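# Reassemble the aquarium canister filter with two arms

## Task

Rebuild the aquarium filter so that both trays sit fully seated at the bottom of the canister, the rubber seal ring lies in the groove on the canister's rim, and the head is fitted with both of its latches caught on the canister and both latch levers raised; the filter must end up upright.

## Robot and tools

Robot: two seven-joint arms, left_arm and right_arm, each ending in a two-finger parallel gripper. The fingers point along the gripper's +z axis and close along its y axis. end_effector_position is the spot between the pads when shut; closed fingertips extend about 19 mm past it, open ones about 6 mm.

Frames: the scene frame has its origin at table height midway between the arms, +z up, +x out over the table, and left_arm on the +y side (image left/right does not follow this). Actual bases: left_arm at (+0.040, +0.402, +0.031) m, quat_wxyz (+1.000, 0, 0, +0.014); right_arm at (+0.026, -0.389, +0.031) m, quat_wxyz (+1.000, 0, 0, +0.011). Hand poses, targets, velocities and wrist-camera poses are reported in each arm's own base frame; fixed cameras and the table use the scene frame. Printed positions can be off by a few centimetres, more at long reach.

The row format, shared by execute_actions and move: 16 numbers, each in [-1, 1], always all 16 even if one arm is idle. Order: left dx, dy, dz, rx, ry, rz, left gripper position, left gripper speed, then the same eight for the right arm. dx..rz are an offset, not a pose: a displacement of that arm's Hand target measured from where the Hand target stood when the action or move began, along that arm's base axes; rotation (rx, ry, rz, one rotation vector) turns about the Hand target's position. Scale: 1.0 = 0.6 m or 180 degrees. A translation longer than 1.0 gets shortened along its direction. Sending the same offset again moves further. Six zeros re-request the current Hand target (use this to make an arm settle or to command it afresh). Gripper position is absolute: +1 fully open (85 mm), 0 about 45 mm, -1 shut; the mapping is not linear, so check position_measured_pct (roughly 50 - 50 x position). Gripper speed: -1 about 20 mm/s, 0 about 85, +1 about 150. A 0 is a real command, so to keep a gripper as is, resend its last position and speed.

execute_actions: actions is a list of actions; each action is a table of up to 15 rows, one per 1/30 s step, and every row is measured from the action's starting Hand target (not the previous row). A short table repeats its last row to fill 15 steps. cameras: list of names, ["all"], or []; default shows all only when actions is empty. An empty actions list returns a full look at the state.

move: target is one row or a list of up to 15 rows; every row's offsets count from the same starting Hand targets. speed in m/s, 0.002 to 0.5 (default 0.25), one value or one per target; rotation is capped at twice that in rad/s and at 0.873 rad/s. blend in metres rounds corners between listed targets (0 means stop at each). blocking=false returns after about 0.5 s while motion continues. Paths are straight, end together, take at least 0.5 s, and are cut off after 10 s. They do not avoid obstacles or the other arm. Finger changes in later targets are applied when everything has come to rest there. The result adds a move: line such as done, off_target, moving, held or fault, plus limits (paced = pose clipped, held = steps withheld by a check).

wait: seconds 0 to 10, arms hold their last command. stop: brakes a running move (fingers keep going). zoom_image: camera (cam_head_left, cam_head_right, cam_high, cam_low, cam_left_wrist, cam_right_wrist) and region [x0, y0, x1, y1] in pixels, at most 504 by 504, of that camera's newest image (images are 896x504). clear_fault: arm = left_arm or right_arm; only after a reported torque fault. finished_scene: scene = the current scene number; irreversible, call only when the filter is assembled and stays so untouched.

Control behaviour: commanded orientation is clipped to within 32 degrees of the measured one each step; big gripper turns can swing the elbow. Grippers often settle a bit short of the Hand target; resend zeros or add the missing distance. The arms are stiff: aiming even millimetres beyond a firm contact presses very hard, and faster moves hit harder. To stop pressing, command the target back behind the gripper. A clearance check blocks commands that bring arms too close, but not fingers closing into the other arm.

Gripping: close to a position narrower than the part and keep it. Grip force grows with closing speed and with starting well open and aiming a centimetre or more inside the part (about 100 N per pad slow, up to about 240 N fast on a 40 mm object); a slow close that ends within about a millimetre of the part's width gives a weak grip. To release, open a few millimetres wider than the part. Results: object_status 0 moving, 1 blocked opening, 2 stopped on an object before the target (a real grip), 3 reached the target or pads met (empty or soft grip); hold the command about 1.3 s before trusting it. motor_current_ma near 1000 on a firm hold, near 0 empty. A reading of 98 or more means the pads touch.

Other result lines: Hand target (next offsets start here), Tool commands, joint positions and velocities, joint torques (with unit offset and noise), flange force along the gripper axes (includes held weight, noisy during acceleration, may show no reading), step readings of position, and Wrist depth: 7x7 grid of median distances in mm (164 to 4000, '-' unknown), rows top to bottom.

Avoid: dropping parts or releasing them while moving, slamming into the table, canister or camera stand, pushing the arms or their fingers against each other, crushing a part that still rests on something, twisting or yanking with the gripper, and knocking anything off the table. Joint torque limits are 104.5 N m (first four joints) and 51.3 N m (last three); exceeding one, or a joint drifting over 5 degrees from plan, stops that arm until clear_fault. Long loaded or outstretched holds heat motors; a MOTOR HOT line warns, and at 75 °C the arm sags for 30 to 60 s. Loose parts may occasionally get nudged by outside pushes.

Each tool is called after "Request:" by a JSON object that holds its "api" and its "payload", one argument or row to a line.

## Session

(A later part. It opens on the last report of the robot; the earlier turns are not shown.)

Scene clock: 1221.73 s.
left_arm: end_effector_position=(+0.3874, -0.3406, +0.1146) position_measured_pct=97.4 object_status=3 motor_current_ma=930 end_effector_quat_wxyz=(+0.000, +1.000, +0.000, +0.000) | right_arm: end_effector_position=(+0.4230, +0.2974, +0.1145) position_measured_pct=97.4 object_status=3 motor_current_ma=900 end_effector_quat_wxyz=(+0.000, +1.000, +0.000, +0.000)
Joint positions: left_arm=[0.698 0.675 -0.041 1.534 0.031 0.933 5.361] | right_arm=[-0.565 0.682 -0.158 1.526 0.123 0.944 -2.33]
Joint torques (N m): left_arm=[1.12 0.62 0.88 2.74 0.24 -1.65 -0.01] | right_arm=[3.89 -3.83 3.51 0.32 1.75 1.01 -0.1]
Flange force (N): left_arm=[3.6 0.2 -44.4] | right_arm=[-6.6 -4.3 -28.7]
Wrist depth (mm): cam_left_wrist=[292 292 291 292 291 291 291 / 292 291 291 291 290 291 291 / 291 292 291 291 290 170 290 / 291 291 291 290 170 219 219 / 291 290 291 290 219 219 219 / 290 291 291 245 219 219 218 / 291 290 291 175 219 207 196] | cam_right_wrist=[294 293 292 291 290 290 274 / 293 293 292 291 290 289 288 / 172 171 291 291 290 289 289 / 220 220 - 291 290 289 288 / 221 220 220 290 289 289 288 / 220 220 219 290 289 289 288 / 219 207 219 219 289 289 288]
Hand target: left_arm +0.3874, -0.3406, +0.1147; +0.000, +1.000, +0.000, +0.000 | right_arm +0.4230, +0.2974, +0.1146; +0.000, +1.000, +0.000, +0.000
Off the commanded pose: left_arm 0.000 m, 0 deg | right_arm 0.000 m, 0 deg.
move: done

Request:
{"api": "move", "payload": {
  "target": [0,0,0.0027,0,0,0,-0.95,-1,0,0,0.0027,0,0,0,-0.95,-1],
  "speed": 0.03,
  "cameras": ["cam_left_wrist","cam_right_wrist","cam_low","cam_head_left"]
}}

Request:
{"api": "zoom_image", "payload": {
  "camera": "cam_right_wrist",
  "region": [250, 170, 504, 504]
}}

Request:
{"api": "zoom_image", "payload": {
  "camera": "cam_left_wrist",
  "region": [394, 170, 648, 504]
}}

Request:
{"api": "zoom_image", "payload": {
  "camera": "cam_low",
  "region": [340, 180, 440, 260]
}}

Scene clock: 1264.13 s.
left_arm: end_effector_position=(+0.3874, -0.3405, +0.1162) position_measured_pct=97.4 object_status=3 motor_current_ma=930 end_effector_quat_wxyz=(+0.000, +1.000, +0.000, +0.000) | right_arm: end_effector_position=(+0.4230, +0.2974, +0.1162) position_measured_pct=97.4 object_status=3 motor_current_ma=900 end_effector_quat_wxyz=(+0.000, +1.000, +0.000, +0.000)
Joint positions: left_arm=[0.698 0.672 -0.041 1.533 0.031 0.937 5.361] | right_arm=[-0.565 0.679 -0.158 1.524 0.122 0.948 -2.33]
Joint torques (N m): left_arm=[1.83 -19.42 1.47 -4.6 0.5 0.07 -0.02] | right_arm=[1.04 -19.75 -0.06 -7.43 0.36 0.46 -0.06]
Flange force (N): left_arm=[9.2 3.4 -4.0] | right_arm=[-2.5 -0.6 1.4]
Wrist depth (mm): cam_left_wrist=[291 292 291 292 291 291 290 / 292 292 291 291 291 291 290 / 292 291 291 291 290 170 170 / 292 291 291 291 166 218 219 / 292 292 291 291 219 219 218 / 291 291 290 232 219 219 218 / 291 291 290 218 219 206 190] | cam_right_wrist=[293 293 292 291 291 290 270 / 294 293 292 291 291 290 289 / 172 214 292 291 290 290 289 / 221 220 220 291 290 290 289 / 221 220 220 291 290 290 289 / 221 220 220 291 290 290 289 / 200 207 220 220 290 289 289]
Hand target: left_arm +0.3874, -0.3406, +0.1163; +0.000, +1.000, +0.000, +0.000 | right_arm +0.4230, +0.2975, +0.1162; +0.000, +1.000, +0.000, +0.000
Off the commanded pose: left_arm 0.000 m, 0 deg | right_arm 0.000 m, 0 deg.
move: done
Images, in order (width x height): cam_head_left 896x504, cam_low 896x504, cam_left_wrist 896x504, cam_right_wrist 896x504.

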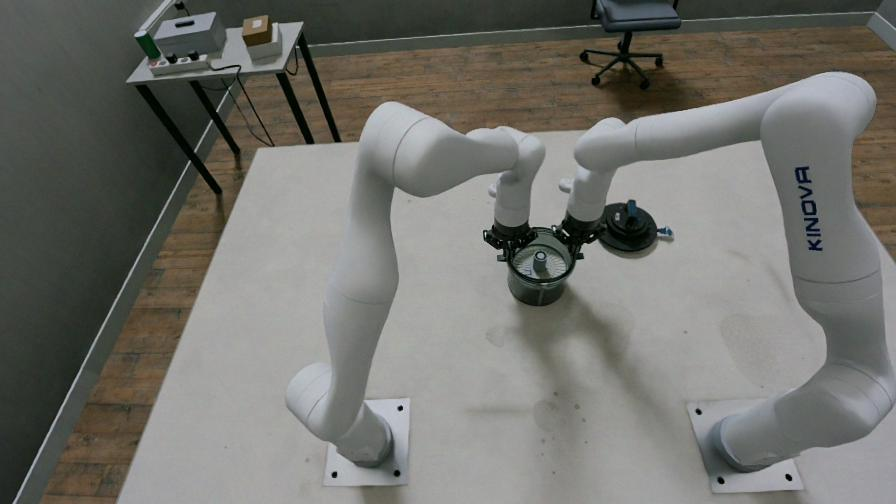

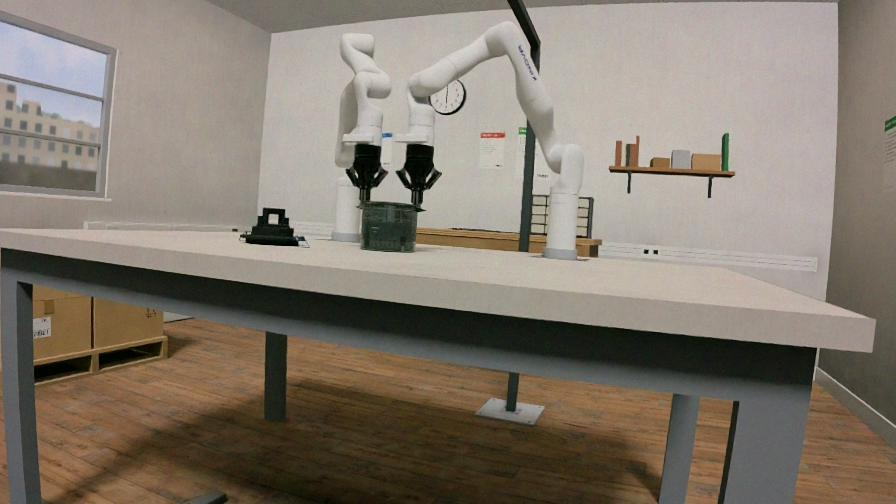

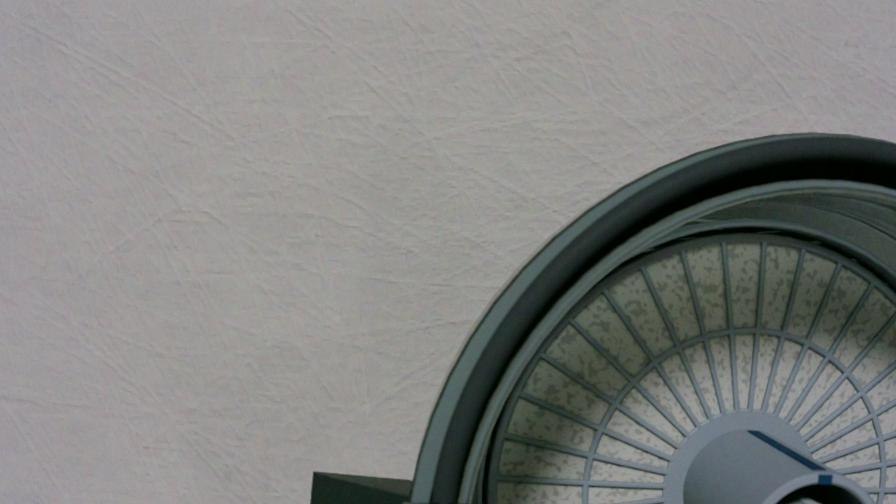

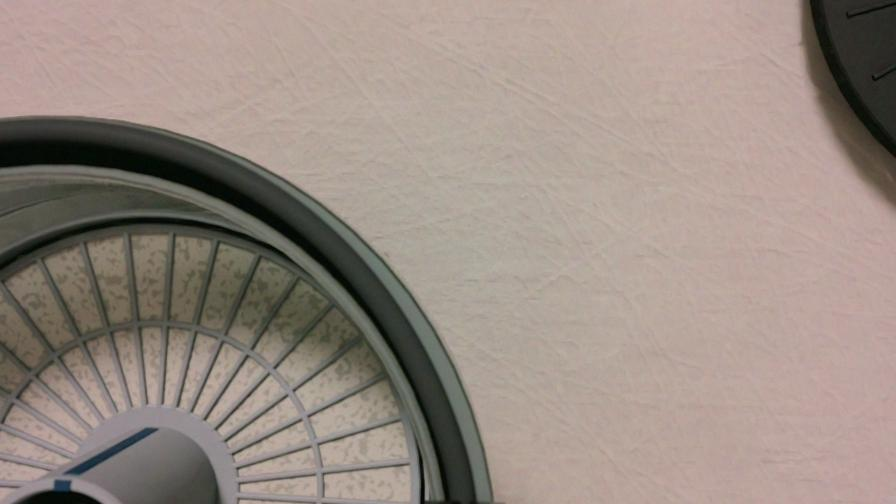

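Scaled by 1.509 from the camera's 896x504 image, which has a finer 1280x720 frame.

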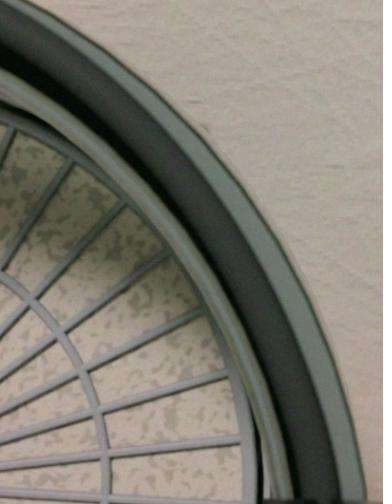

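Scaled by 1.509 from the camera's 896x504 image, which has a finer 1280x720 frame.

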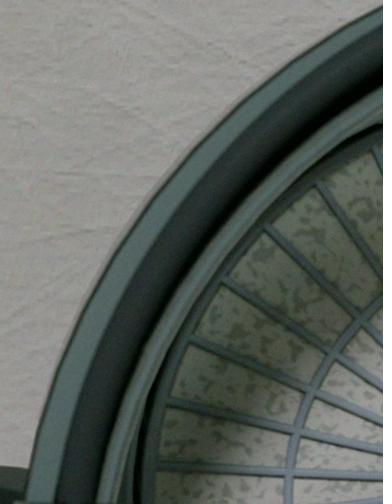

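Scaled by 5.040 from the camera's 896x504 image, which has a finer 1280x720 frame.

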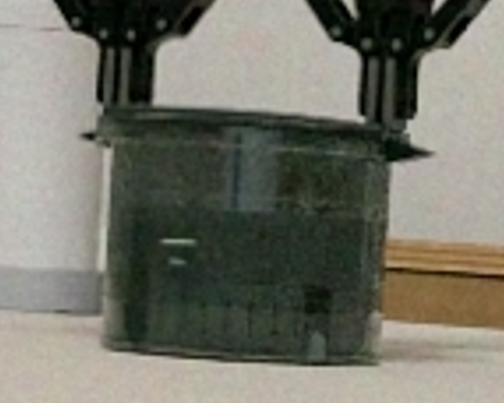

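Request:
{"api": "move", "payload": {
  "target": [-0.0028,0,0.001,0,0,0,-0.95,-1,-0.0028,0.0013,0.001,0,0,0,-0.95,-1],
  "speed": 0.02,
  "cameras": ["cam_left_wrist","cam_right_wrist","cam_head_left","cam_head_right"]
}}

Request:
{"api": "zoom_image", "payload": {
  "camera": "cam_head_left",
  "region": [500, 240, 590, 300]
}}

Request:
{"api": "zoom_image", "payload": {
  "camera": "cam_head_right",
  "region": [500, 240, 590, 300]
}}

Scene clock: 1299.53 s.
left_arm: end_effector_position=(+0.3857, -0.3406, +0.1169) position_measured_pct=97.4 object_status=3 motor_current_ma=930 end_effector_quat_wxyz=(+0.000, +1.000, +0.000, +0.000) | right_arm: end_effector_position=(+0.4214, +0.2982, +0.1168) position_measured_pct=97.4 object_status=3 motor_current_ma=900 end_effector_quat_wxyz=(+0.000, +1.000, +0.001, +0.000)
Joint positions: left_arm=[0.701 0.669 -0.041 1.537 0.031 0.936 5.363] | right_arm=[-0.568 0.677 -0.158 1.527 0.122 0.947 -2.333]
Joint torques (N m): left_arm=[0.95 -20.78 0.59 -5.43 0.06 -0.08 -0.03] | right_arm=[0.33 -19.93 -0.65 -7.96 0.11 0.17 -0.09]
Flange force (N): left_arm=[7.8 4.6 -1.4] | right_arm=[-2.6 1.3 1.6]
Wrist depth (mm): cam_left_wrist=[293 292 292 292 291 290 291 / 292 292 291 292 292 290 291 / 292 292 292 292 291 166 215 / 292 292 291 292 166 219 220 / 292 292 292 291 220 219 219 / 292 292 290 291 219 219 219 / 292 292 291 167 219 202 184] | cam_right_wrist=[294 294 293 292 292 290 273 / 294 294 293 292 291 290 290 / 215 168 292 292 291 291 289 / 221 221 167 292 291 290 290 / 222 221 221 292 291 290 290 / 222 220 220 220 291 290 289 / 191 203 220 220 291 290 289]
Hand target: left_arm +0.3857, -0.3406, +0.1169; +0.000, +1.000, +0.000, +0.000 | right_arm +0.4214, +0.2982, +0.1168; +0.000, +1.000, +0.001, +0.000
Off the commanded pose: left_arm 0.000 m, 0 deg | right_arm 0.000 m, 0 deg.
move: done
Images, in order (width x height): cam_head_left 896x504, cam_head_right 896x504, cam_left_wrist 896x504, cam_right_wrist 896x504.

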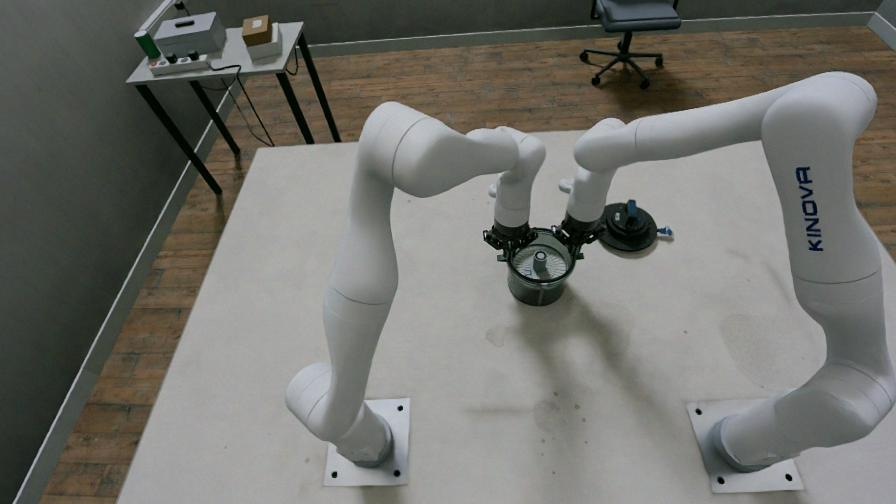

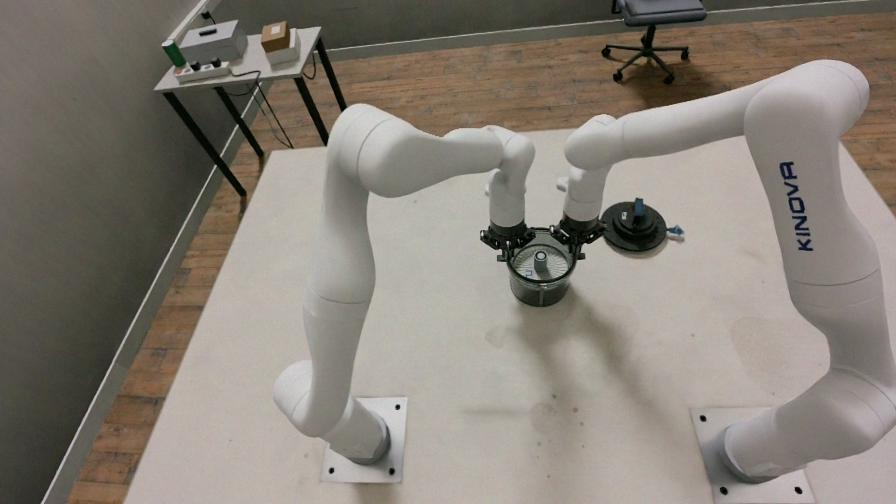

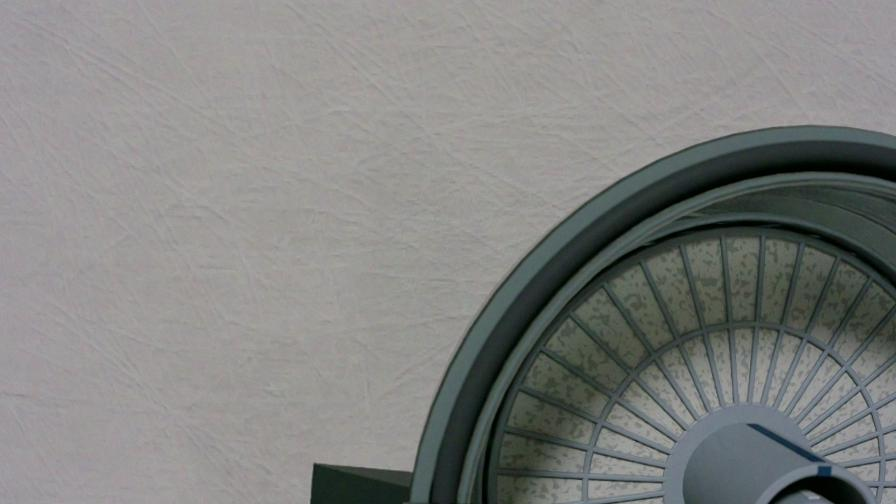

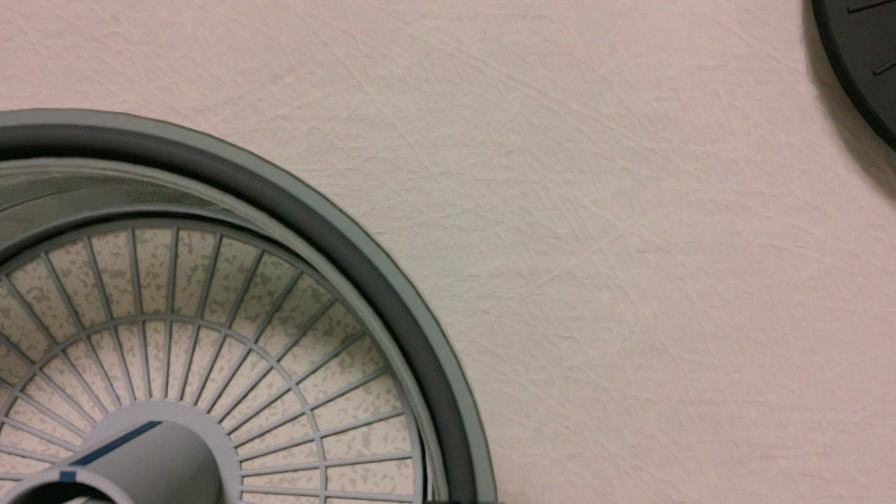

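Scaled by 5.600 from the camera's 896x504 image, which has a finer 1280x720 frame.

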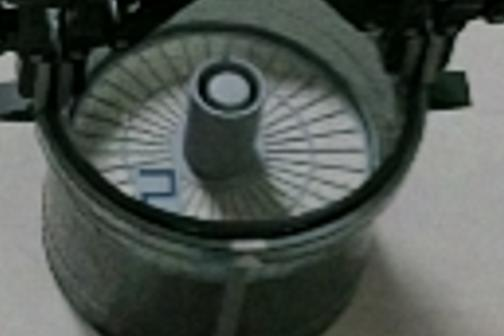

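Scaled by 5.600 from the camera's 896x504 image, which has a finer 1280x720 frame.

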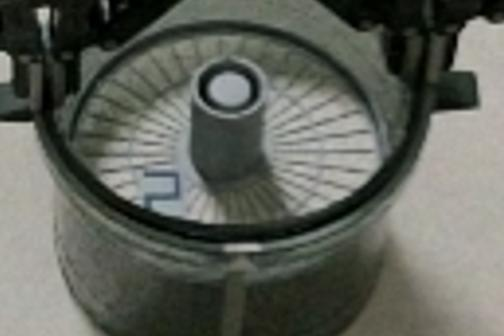

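Request:
{"api": "move", "payload": {
  "target": [0,0,-0.0033,0,0,0,-0.95,-1,0,0,-0.0033,0,0,0,-0.95,-1],
  "speed": 0.02,
  "cameras": ["cam_left_wrist","cam_right_wrist"]
}}

Request:
{"api": "zoom_image", "payload": {
  "camera": "cam_right_wrist",
  "region": [0, 90, 504, 504]
}}

Request:
{"api": "zoom_image", "payload": {
  "camera": "cam_left_wrist",
  "region": [392, 110, 896, 504]
}}

Scene clock: 1308.90 s.
left_arm: end_effector_position=(+0.3857, -0.3406, +0.1150) position_measured_pct=97.4 object_status=3 motor_current_ma=930 end_effector_quat_wxyz=(+0.000, +1.000, +0.000, +0.001) | right_arm: end_effector_position=(+0.4214, +0.2983, +0.1150) position_measured_pct=97.4 object_status=3 motor_current_ma=900 end_effector_quat_wxyz=(+0.000, +1.000, +0.000, +0.000)
Joint positions: left_arm=[0.701 0.672 -0.041 1.539 0.031 0.931 5.363] | right_arm=[-0.568 0.679 -0.158 1.529 0.122 0.942 -2.333]
Joint torques (N m): left_arm=[0.59 -3.45 0.45 -2.5 0.14 -4.23 -0.04] | right_arm=[0.52 -10.12 -0.04 -6.75 0.44 -2.61 -0.05]
Flange force (N): left_arm=[-2.7 -3.9 -39.5] | right_arm=[-9.9 5.9 -20.5]
Wrist depth (mm): cam_left_wrist=[292 292 291 291 290 291 291 / 292 291 291 291 290 291 290 / 291 291 292 290 291 166 - / 291 291 291 290 166 219 218 / 291 291 290 290 219 219 219 / 291 291 290 290 219 218 218 / 291 290 291 166 219 202 184] | cam_right_wrist=[293 293 291 291 290 289 272 / 293 292 291 291 290 289 288 / 215 166 291 291 290 289 288 / 220 220 - 290 290 289 288 / 220 220 219 290 289 289 288 / 220 219 219 291 290 289 288 / 190 206 219 219 290 289 288]
Hand target: left_arm +0.3857, -0.3406, +0.1149; +0.000, +1.000, +0.000, +0.000 | right_arm +0.4214, +0.2982, +0.1149; +0.000, +1.000, +0.000, +0.000
Off the commanded pose: left_arm 0.000 m, 0 deg | right_arm 0.000 m, 0 deg.
move: done
Images, in order (width x height): cam_left_wrist 896x504, cam_right_wrist 896x504.

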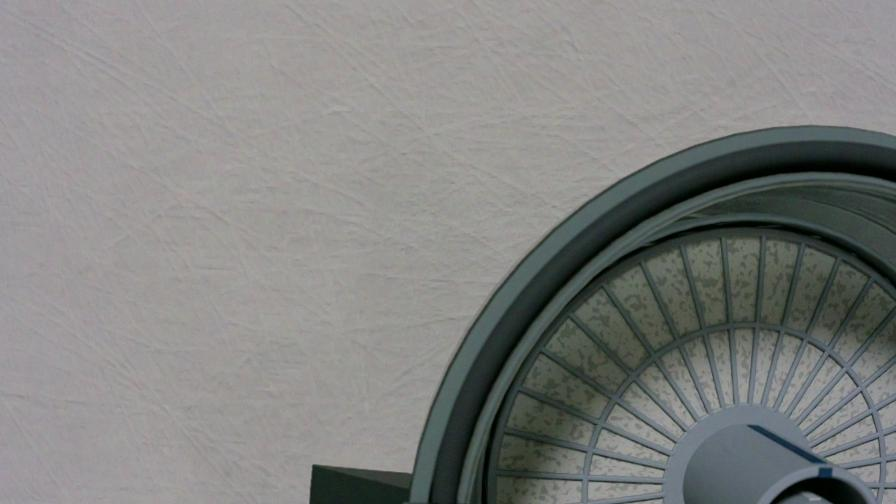

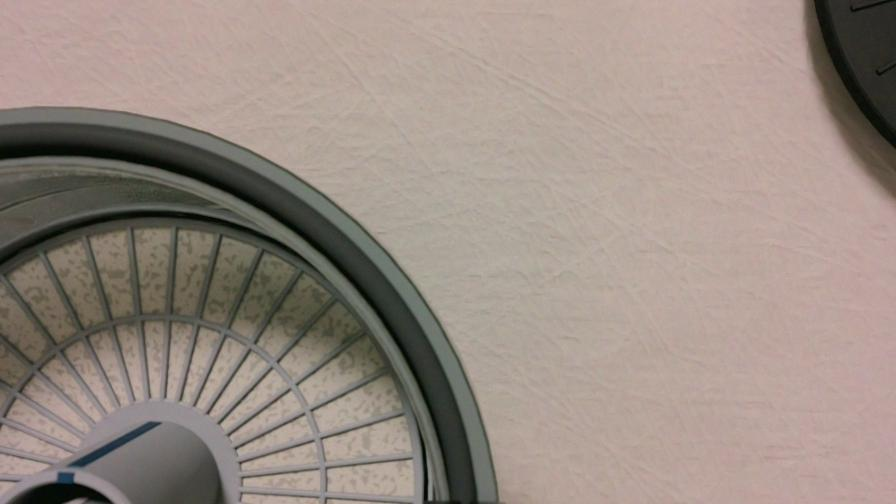

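Scaled by 1.000.

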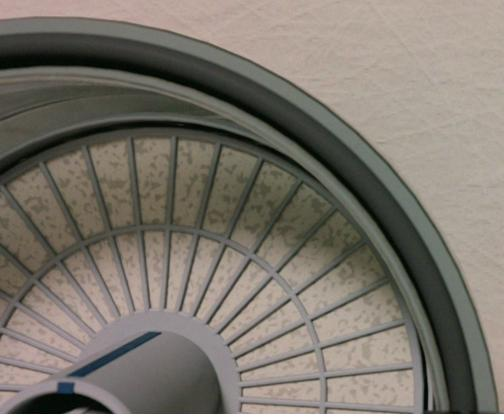

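Scaled by 1.000.

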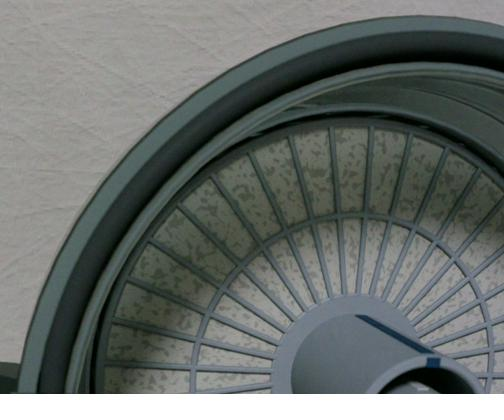

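Request:
{"api": "move", "payload": {
  "target": [0,0,0,0,0,0,-0.72,-1,0,0,0,0,0,0,-0.72,-1]
}}

Request:
{"api": "move", "payload": {
  "target": [0,0,0.1,0,0,0,-0.72,-1,0,0,0.1,0,0,0,-0.72,-1],
  "speed": 0.06,
  "cameras": ["cam_left_wrist","cam_right_wrist","cam_low","cam_head_left"]
}}

Request:
{"api": "zoom_image", "payload": {
  "camera": "cam_low",
  "region": [340, 180, 440, 260]
}}

Request:
{"api": "zoom_image", "payload": {
  "camera": "cam_right_wrist",
  "region": [0, 70, 504, 504]
}}

Request:
{"api": "zoom_image", "payload": {
  "camera": "cam_left_wrist",
  "region": [392, 80, 896, 504]
}}

Scene clock: 1321.43 s.
left_arm: end_effector_position=(+0.3857, -0.3407, +0.1149) position_measured_pct=86.6 object_status=0 motor_current_ma=60 end_effector_quat_wxyz=(+0.000, +1.000, +0.000, +0.000) | right_arm: end_effector_position=(+0.4213, +0.2983, +0.1149) position_measured_pct=86.1 object_status=0 motor_current_ma=40 end_effector_quat_wxyz=(+0.000, +1.000, +0.001, +0.000)
Joint positions: left_arm=[0.701 0.672 -0.041 1.539 0.031 0.931 5.363] | right_arm=[-0.568 0.679 -0.158 1.529 0.122 0.942 -2.333]
Joint torques (N m): left_arm=[-4.32 -5.43 -4.5 5.65 -2.63 2.76 -0.02] | right_arm=[4.45 -9.26 3.75 -0.49 1.84 2.38 -0.04]
Flange force (N): left_arm=[7.3 17.7 -27.7] | right_arm=[-3.6 -7.9 -16.8]
Wrist depth (mm): cam_left_wrist=[292 291 291 291 291 291 291 / 292 292 292 291 291 291 291 / 291 291 291 291 291 166 - / 291 291 291 291 166 219 219 / 291 291 291 275 219 219 218 / 290 290 291 166 219 219 219 / 290 290 290 166 219 200 186] | cam_right_wrist=[293 292 292 291 290 290 274 / 293 292 292 291 290 289 289 / 214 171 291 291 290 290 288 / 221 220 218 290 290 289 288 / 221 220 219 290 290 289 288 / 220 219 219 219 289 288 288 / 195 204 219 219 289 288 288]
Hand target: left_arm +0.3857, -0.3406, +0.1149; +0.000, +1.000, +0.000, +0.000 | right_arm +0.4213, +0.2982, +0.1149; +0.000, +1.000, +0.000, +0.000
Off the commanded pose: left_arm 0.000 m, 0 deg | right_arm 0.000 m, 0 deg.
move: done

Scene clock: 1322.80 s.
left_arm: end_effector_position=(+0.3857, -0.3406, +0.1749) position_measured_pct=86.6 object_status=1 motor_current_ma=1000 end_effector_quat_wxyz=(+0.000, +1.000, +0.000, +0.000) | right_arm: end_effector_position=(+0.4213, +0.2982, +0.1748) position_measured_pct=86.1 object_status=1 motor_current_ma=1000 end_effector_quat_wxyz=(+0.000, +1.000, +0.001, +0.000)
Joint positions: left_arm=[0.7 0.596 -0.041 1.461 0.025 1.085 5.368] | right_arm=[-0.564 0.604 -0.165 1.451 0.105 1.095 -2.319]
Joint torques (N m): left_arm=[0.97 -20.33 0.67 -6.09 0.05 0.04 -0.04] | right_arm=[0.39 -19.42 -0.66 -8.88 0.13 0.36 -0.08]
Flange force (N): left_arm=[8.1 4.7 -2.2] | right_arm=[-3.6 1.9 2.7]
Wrist depth (mm): cam_left_wrist=[352 351 350 350 348 349 349 / 350 351 350 349 349 349 349 / 350 351 350 348 348 224 347 / 351 350 350 348 275 277 276 / 350 350 350 348 278 276 277 / 350 350 348 224 277 276 277 / 349 349 349 231 277 231 276] | cam_right_wrist=[352 352 351 350 349 348 325 / 352 352 350 350 349 348 326 / 226 225 351 349 349 348 347 / 352 279 278 349 348 348 347 / 280 279 278 278 348 348 347 / 280 278 278 278 348 347 347 / 280 228 278 278 348 347 347]
Hand target: left_arm +0.3857, -0.3406, +0.1749; +0.000, +1.000, +0.000, +0.000 | right_arm +0.4214, +0.2982, +0.1749; +0.000, +1.000, +0.001, +0.000
Off the commanded pose: left_arm 0.000 m, 0 deg | right_arm 0.000 m, 0 deg.
move: done
Images, in order (width x height): cam_head_left 896x504, cam_low 896x504, cam_left_wrist 896x504, cam_right_wrist 896x504.

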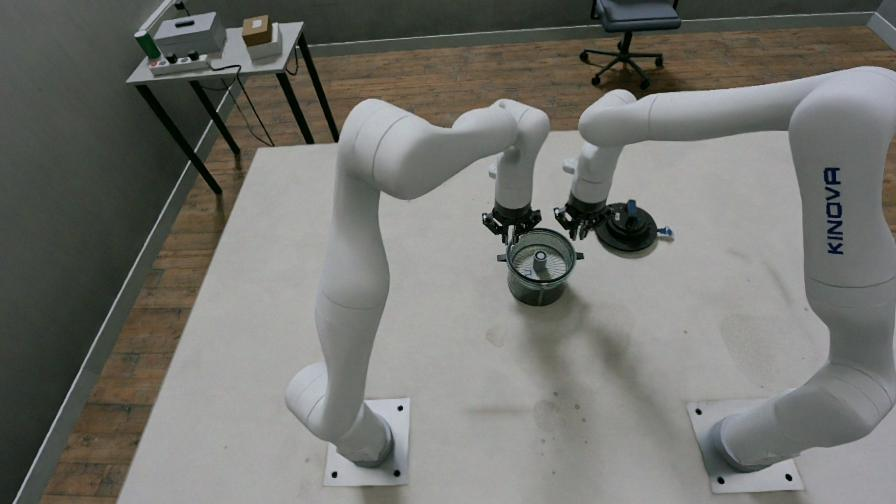

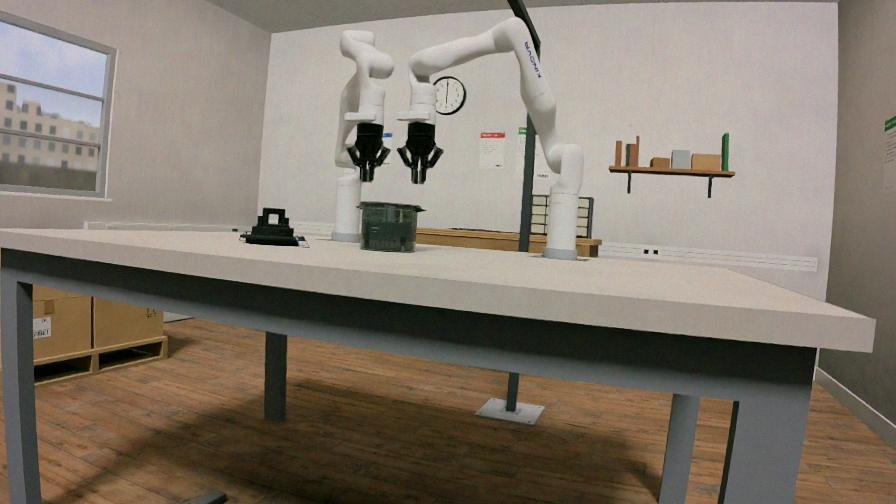

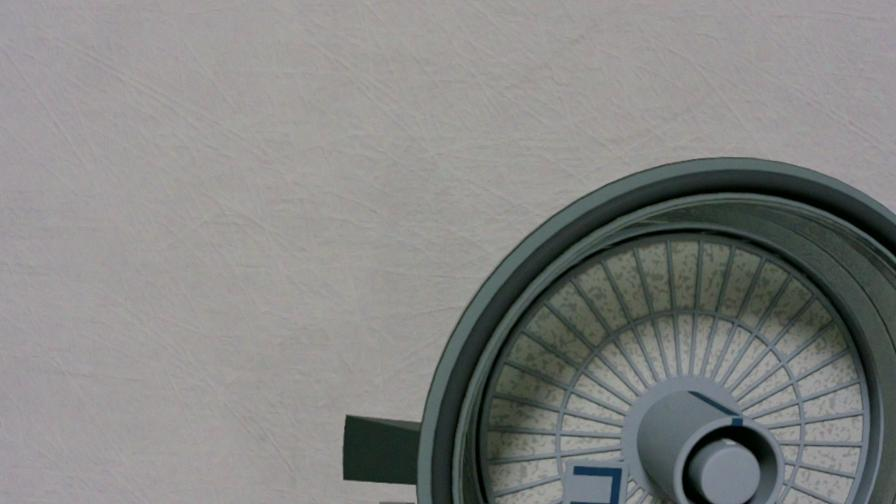

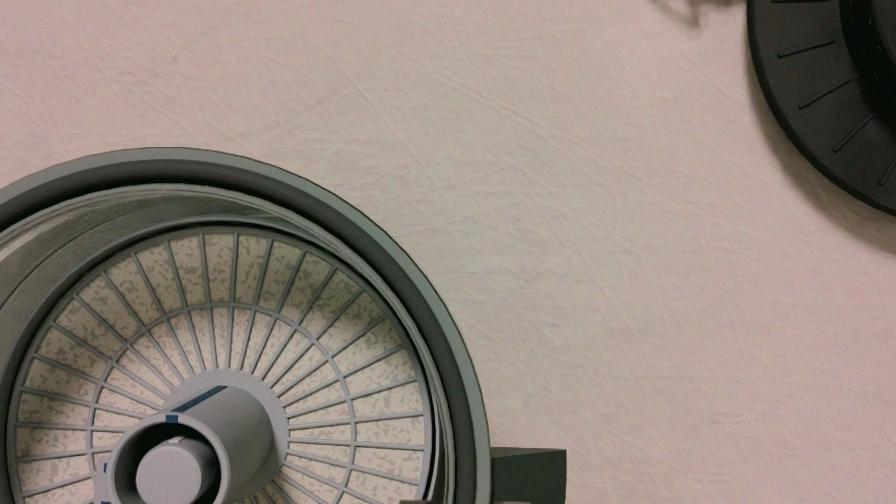

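Scaled by 5.040 from the camera's 896x504 image, which has a finer 1280x720 frame.

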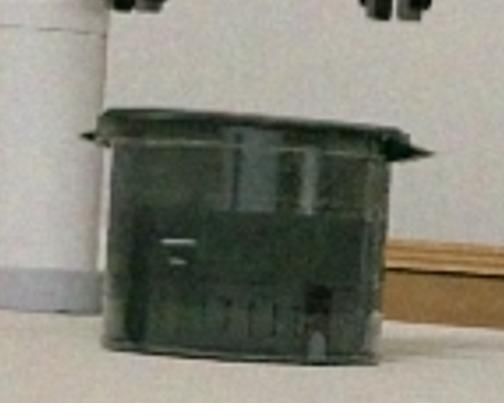

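Scaled by 1.000.

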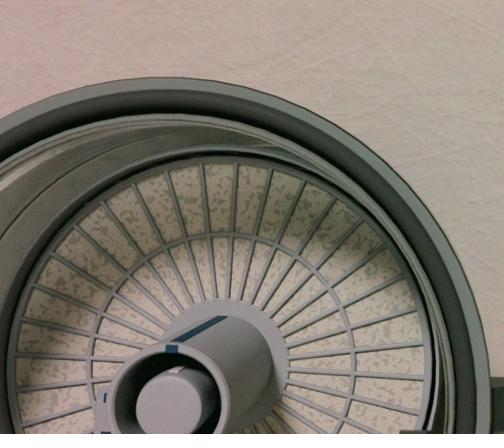

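Scaled by 1.000.

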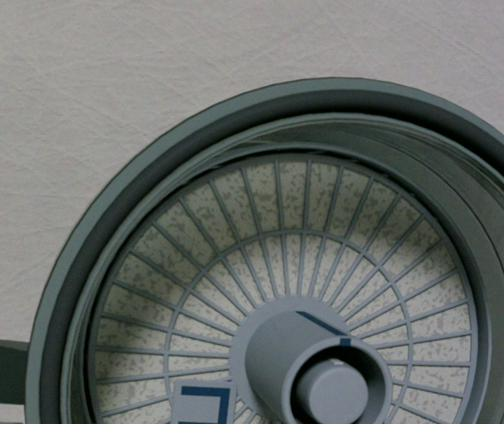

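Request:
{"api": "move", "payload": {
  "target": [0,-0.029,0.2085,0,0,-0.5,-0.72,-1,0.2593,-0.322,0.2085,0,0,-0.0667,1,0],
  "speed": 0.2,
  "cameras": ["cam_left_wrist","cam_right_wrist","cam_head_left"]
}}

Request:
{"api": "zoom_image", "payload": {
  "camera": "cam_left_wrist",
  "region": [230, 20, 660, 504]
}}

Scene clock: 1366.73 s.
left_arm: end_effector_position=(+0.3857, -0.3580, +0.3000) position_measured_pct=86.6 object_status=1 motor_current_ma=1000 end_effector_quat_wxyz=(+0.000, +0.707, -0.707, +0.000) | right_arm: end_effector_position=(+0.5769, +0.1050, +0.3000) position_measured_pct=0.0 object_status=3 motor_current_ma=0 end_effector_quat_wxyz=(+0.000, +0.995, -0.104, +0.000)
Joint positions: left_arm=[0.514 0.547 0.346 1.164 -0.178 1.458 3.975] | right_arm=[-0.192 0.702 -0.075 0.852 0.048 1.589 -2.028]
Joint torques (N m): left_arm=[0.94 -19.83 2.35 -6.99 0.14 -0.08 -0.01] | right_arm=[0.35 -22.11 -0.1 -9.54 0.11 0.04 -0.08]
Flange force (N): left_arm=[5.3 -8.3 -5.1] | right_arm=[-2.9 0.7 2.2]
Wrist depth (mm): cam_left_wrist=[473 475 472 473 473 474 475 / 474 471 473 401 401 475 475 / 474 473 401 401 402 473 475 / 473 472 402 401 401 473 473 / 473 473 400 401 402 473 473 / 472 472 474 401 472 474 473 / 473 472 470 357 472 472 475] | cam_right_wrist=[478 475 475 475 472 472 471 / 477 476 475 474 474 472 471 / 478 476 474 474 473 471 471 / 478 476 475 452 472 471 469 / 477 475 452 420 449 471 470 / 477 476 454 419 450 470 470 / 476 476 474 427 451 470 470]
Hand target: left_arm +0.3857, -0.3580, +0.3000; +0.000, +0.707, -0.707, +0.000 | right_arm +0.5769, +0.1050, +0.3000; +0.000, +0.995, -0.104, +0.000
Off the commanded pose: left_arm 0.000 m, 0 deg | right_arm 0.000 m, 0 deg.
move: done
Images, in order (width x height): cam_head_left 896x504, cam_left_wrist 896x504, cam_right_wrist 896x504.

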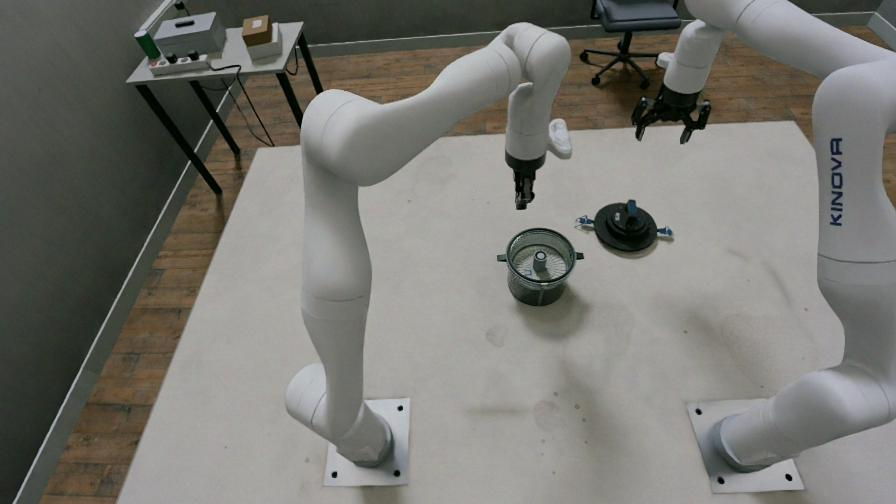

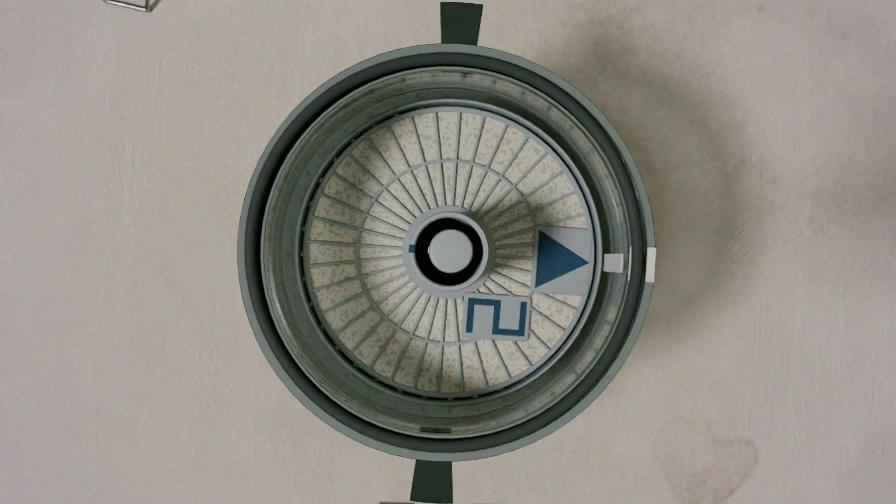

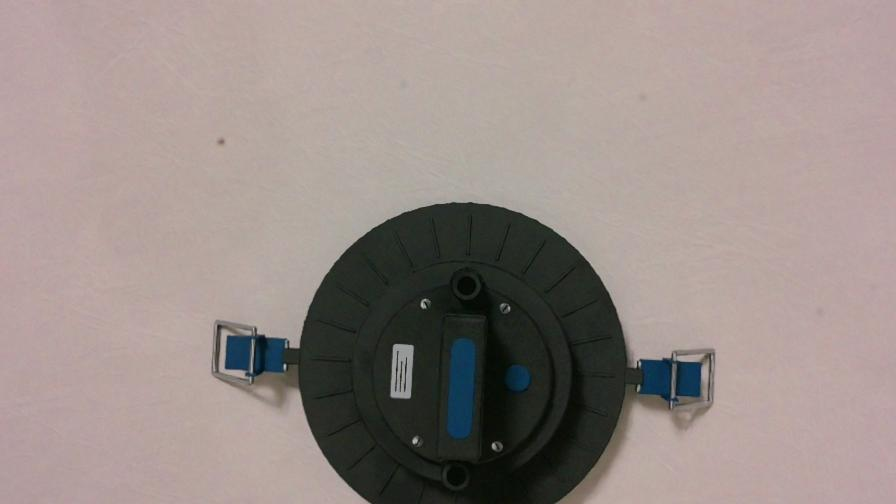

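Scaled by 1.041 from the camera's 896x504 image, which has a finer 1280x720 frame.

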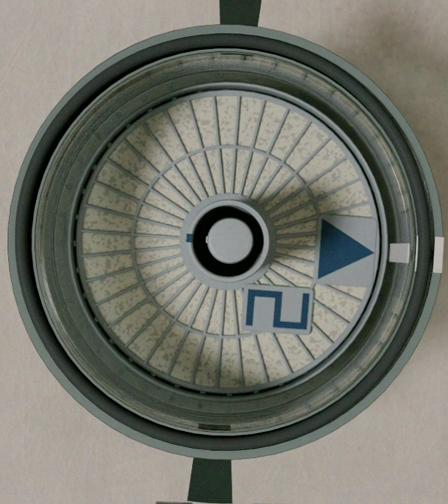

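Request:
{"api": "zoom_image", "payload": {
  "camera": "cam_left_wrist",
  "region": [230, 30, 450, 250]
}}

Request:
{"api": "zoom_image", "payload": {
  "camera": "cam_left_wrist",
  "region": [450, 30, 670, 250]
}}

Request:
{"api": "zoom_image", "payload": {
  "camera": "cam_left_wrist",
  "region": [450, 250, 670, 470]
}}

Request:
{"api": "zoom_image", "payload": {
  "camera": "cam_left_wrist",
  "region": [230, 250, 450, 470]
}}

Scaled by 2.291 from the camera's 896x504 image, which has a finer 1280x720 frame.

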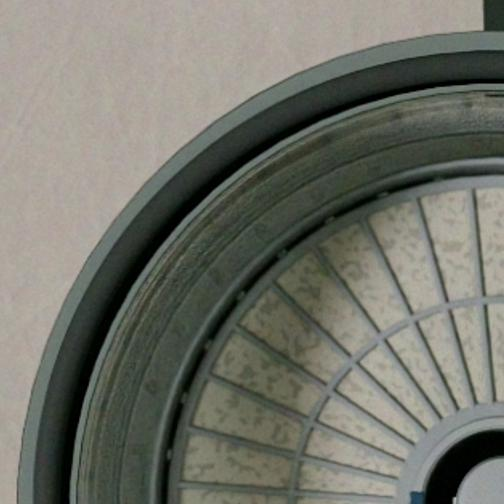

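Scaled by 2.291 from the camera's 896x504 image, which has a finer 1280x720 frame.

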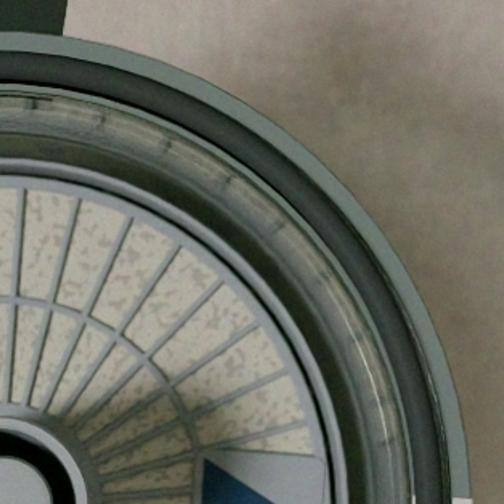

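Scaled by 2.291 from the camera's 896x504 image, which has a finer 1280x720 frame.

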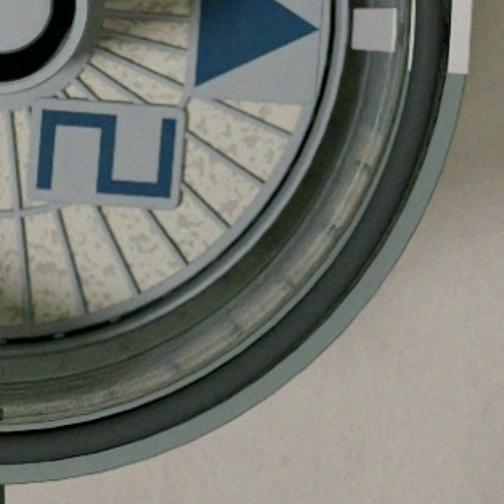

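Scaled by 2.291 from the camera's 896x504 image, which has a finer 1280x720 frame.

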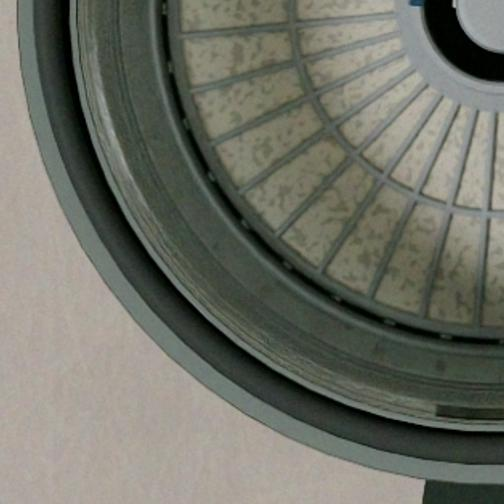

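Request:
{"api": "zoom_image", "payload": {
  "camera": "cam_head_left",
  "region": [490, 220, 590, 310]
}}

Request:
{"api": "zoom_image", "payload": {
  "camera": "cam_right_wrist",
  "region": [200, 200, 704, 504]
}}

Scaled by 5.040 from the camera's 896x504 image, which has a finer 1280x720 frame.

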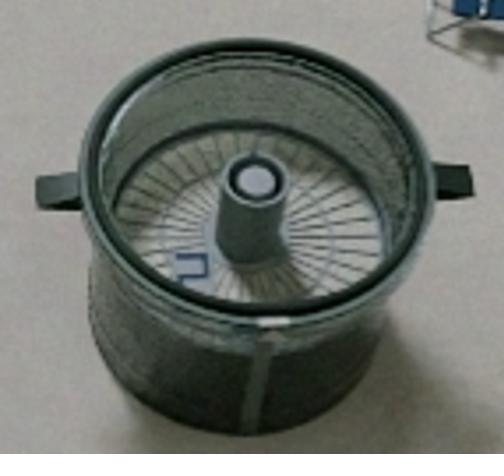

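Scaled by 1.000.

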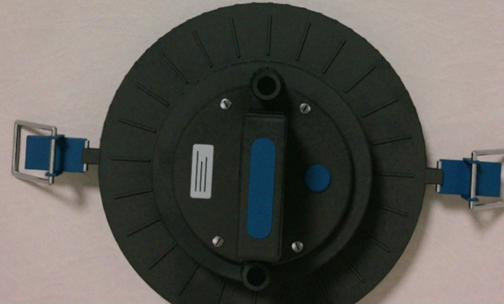

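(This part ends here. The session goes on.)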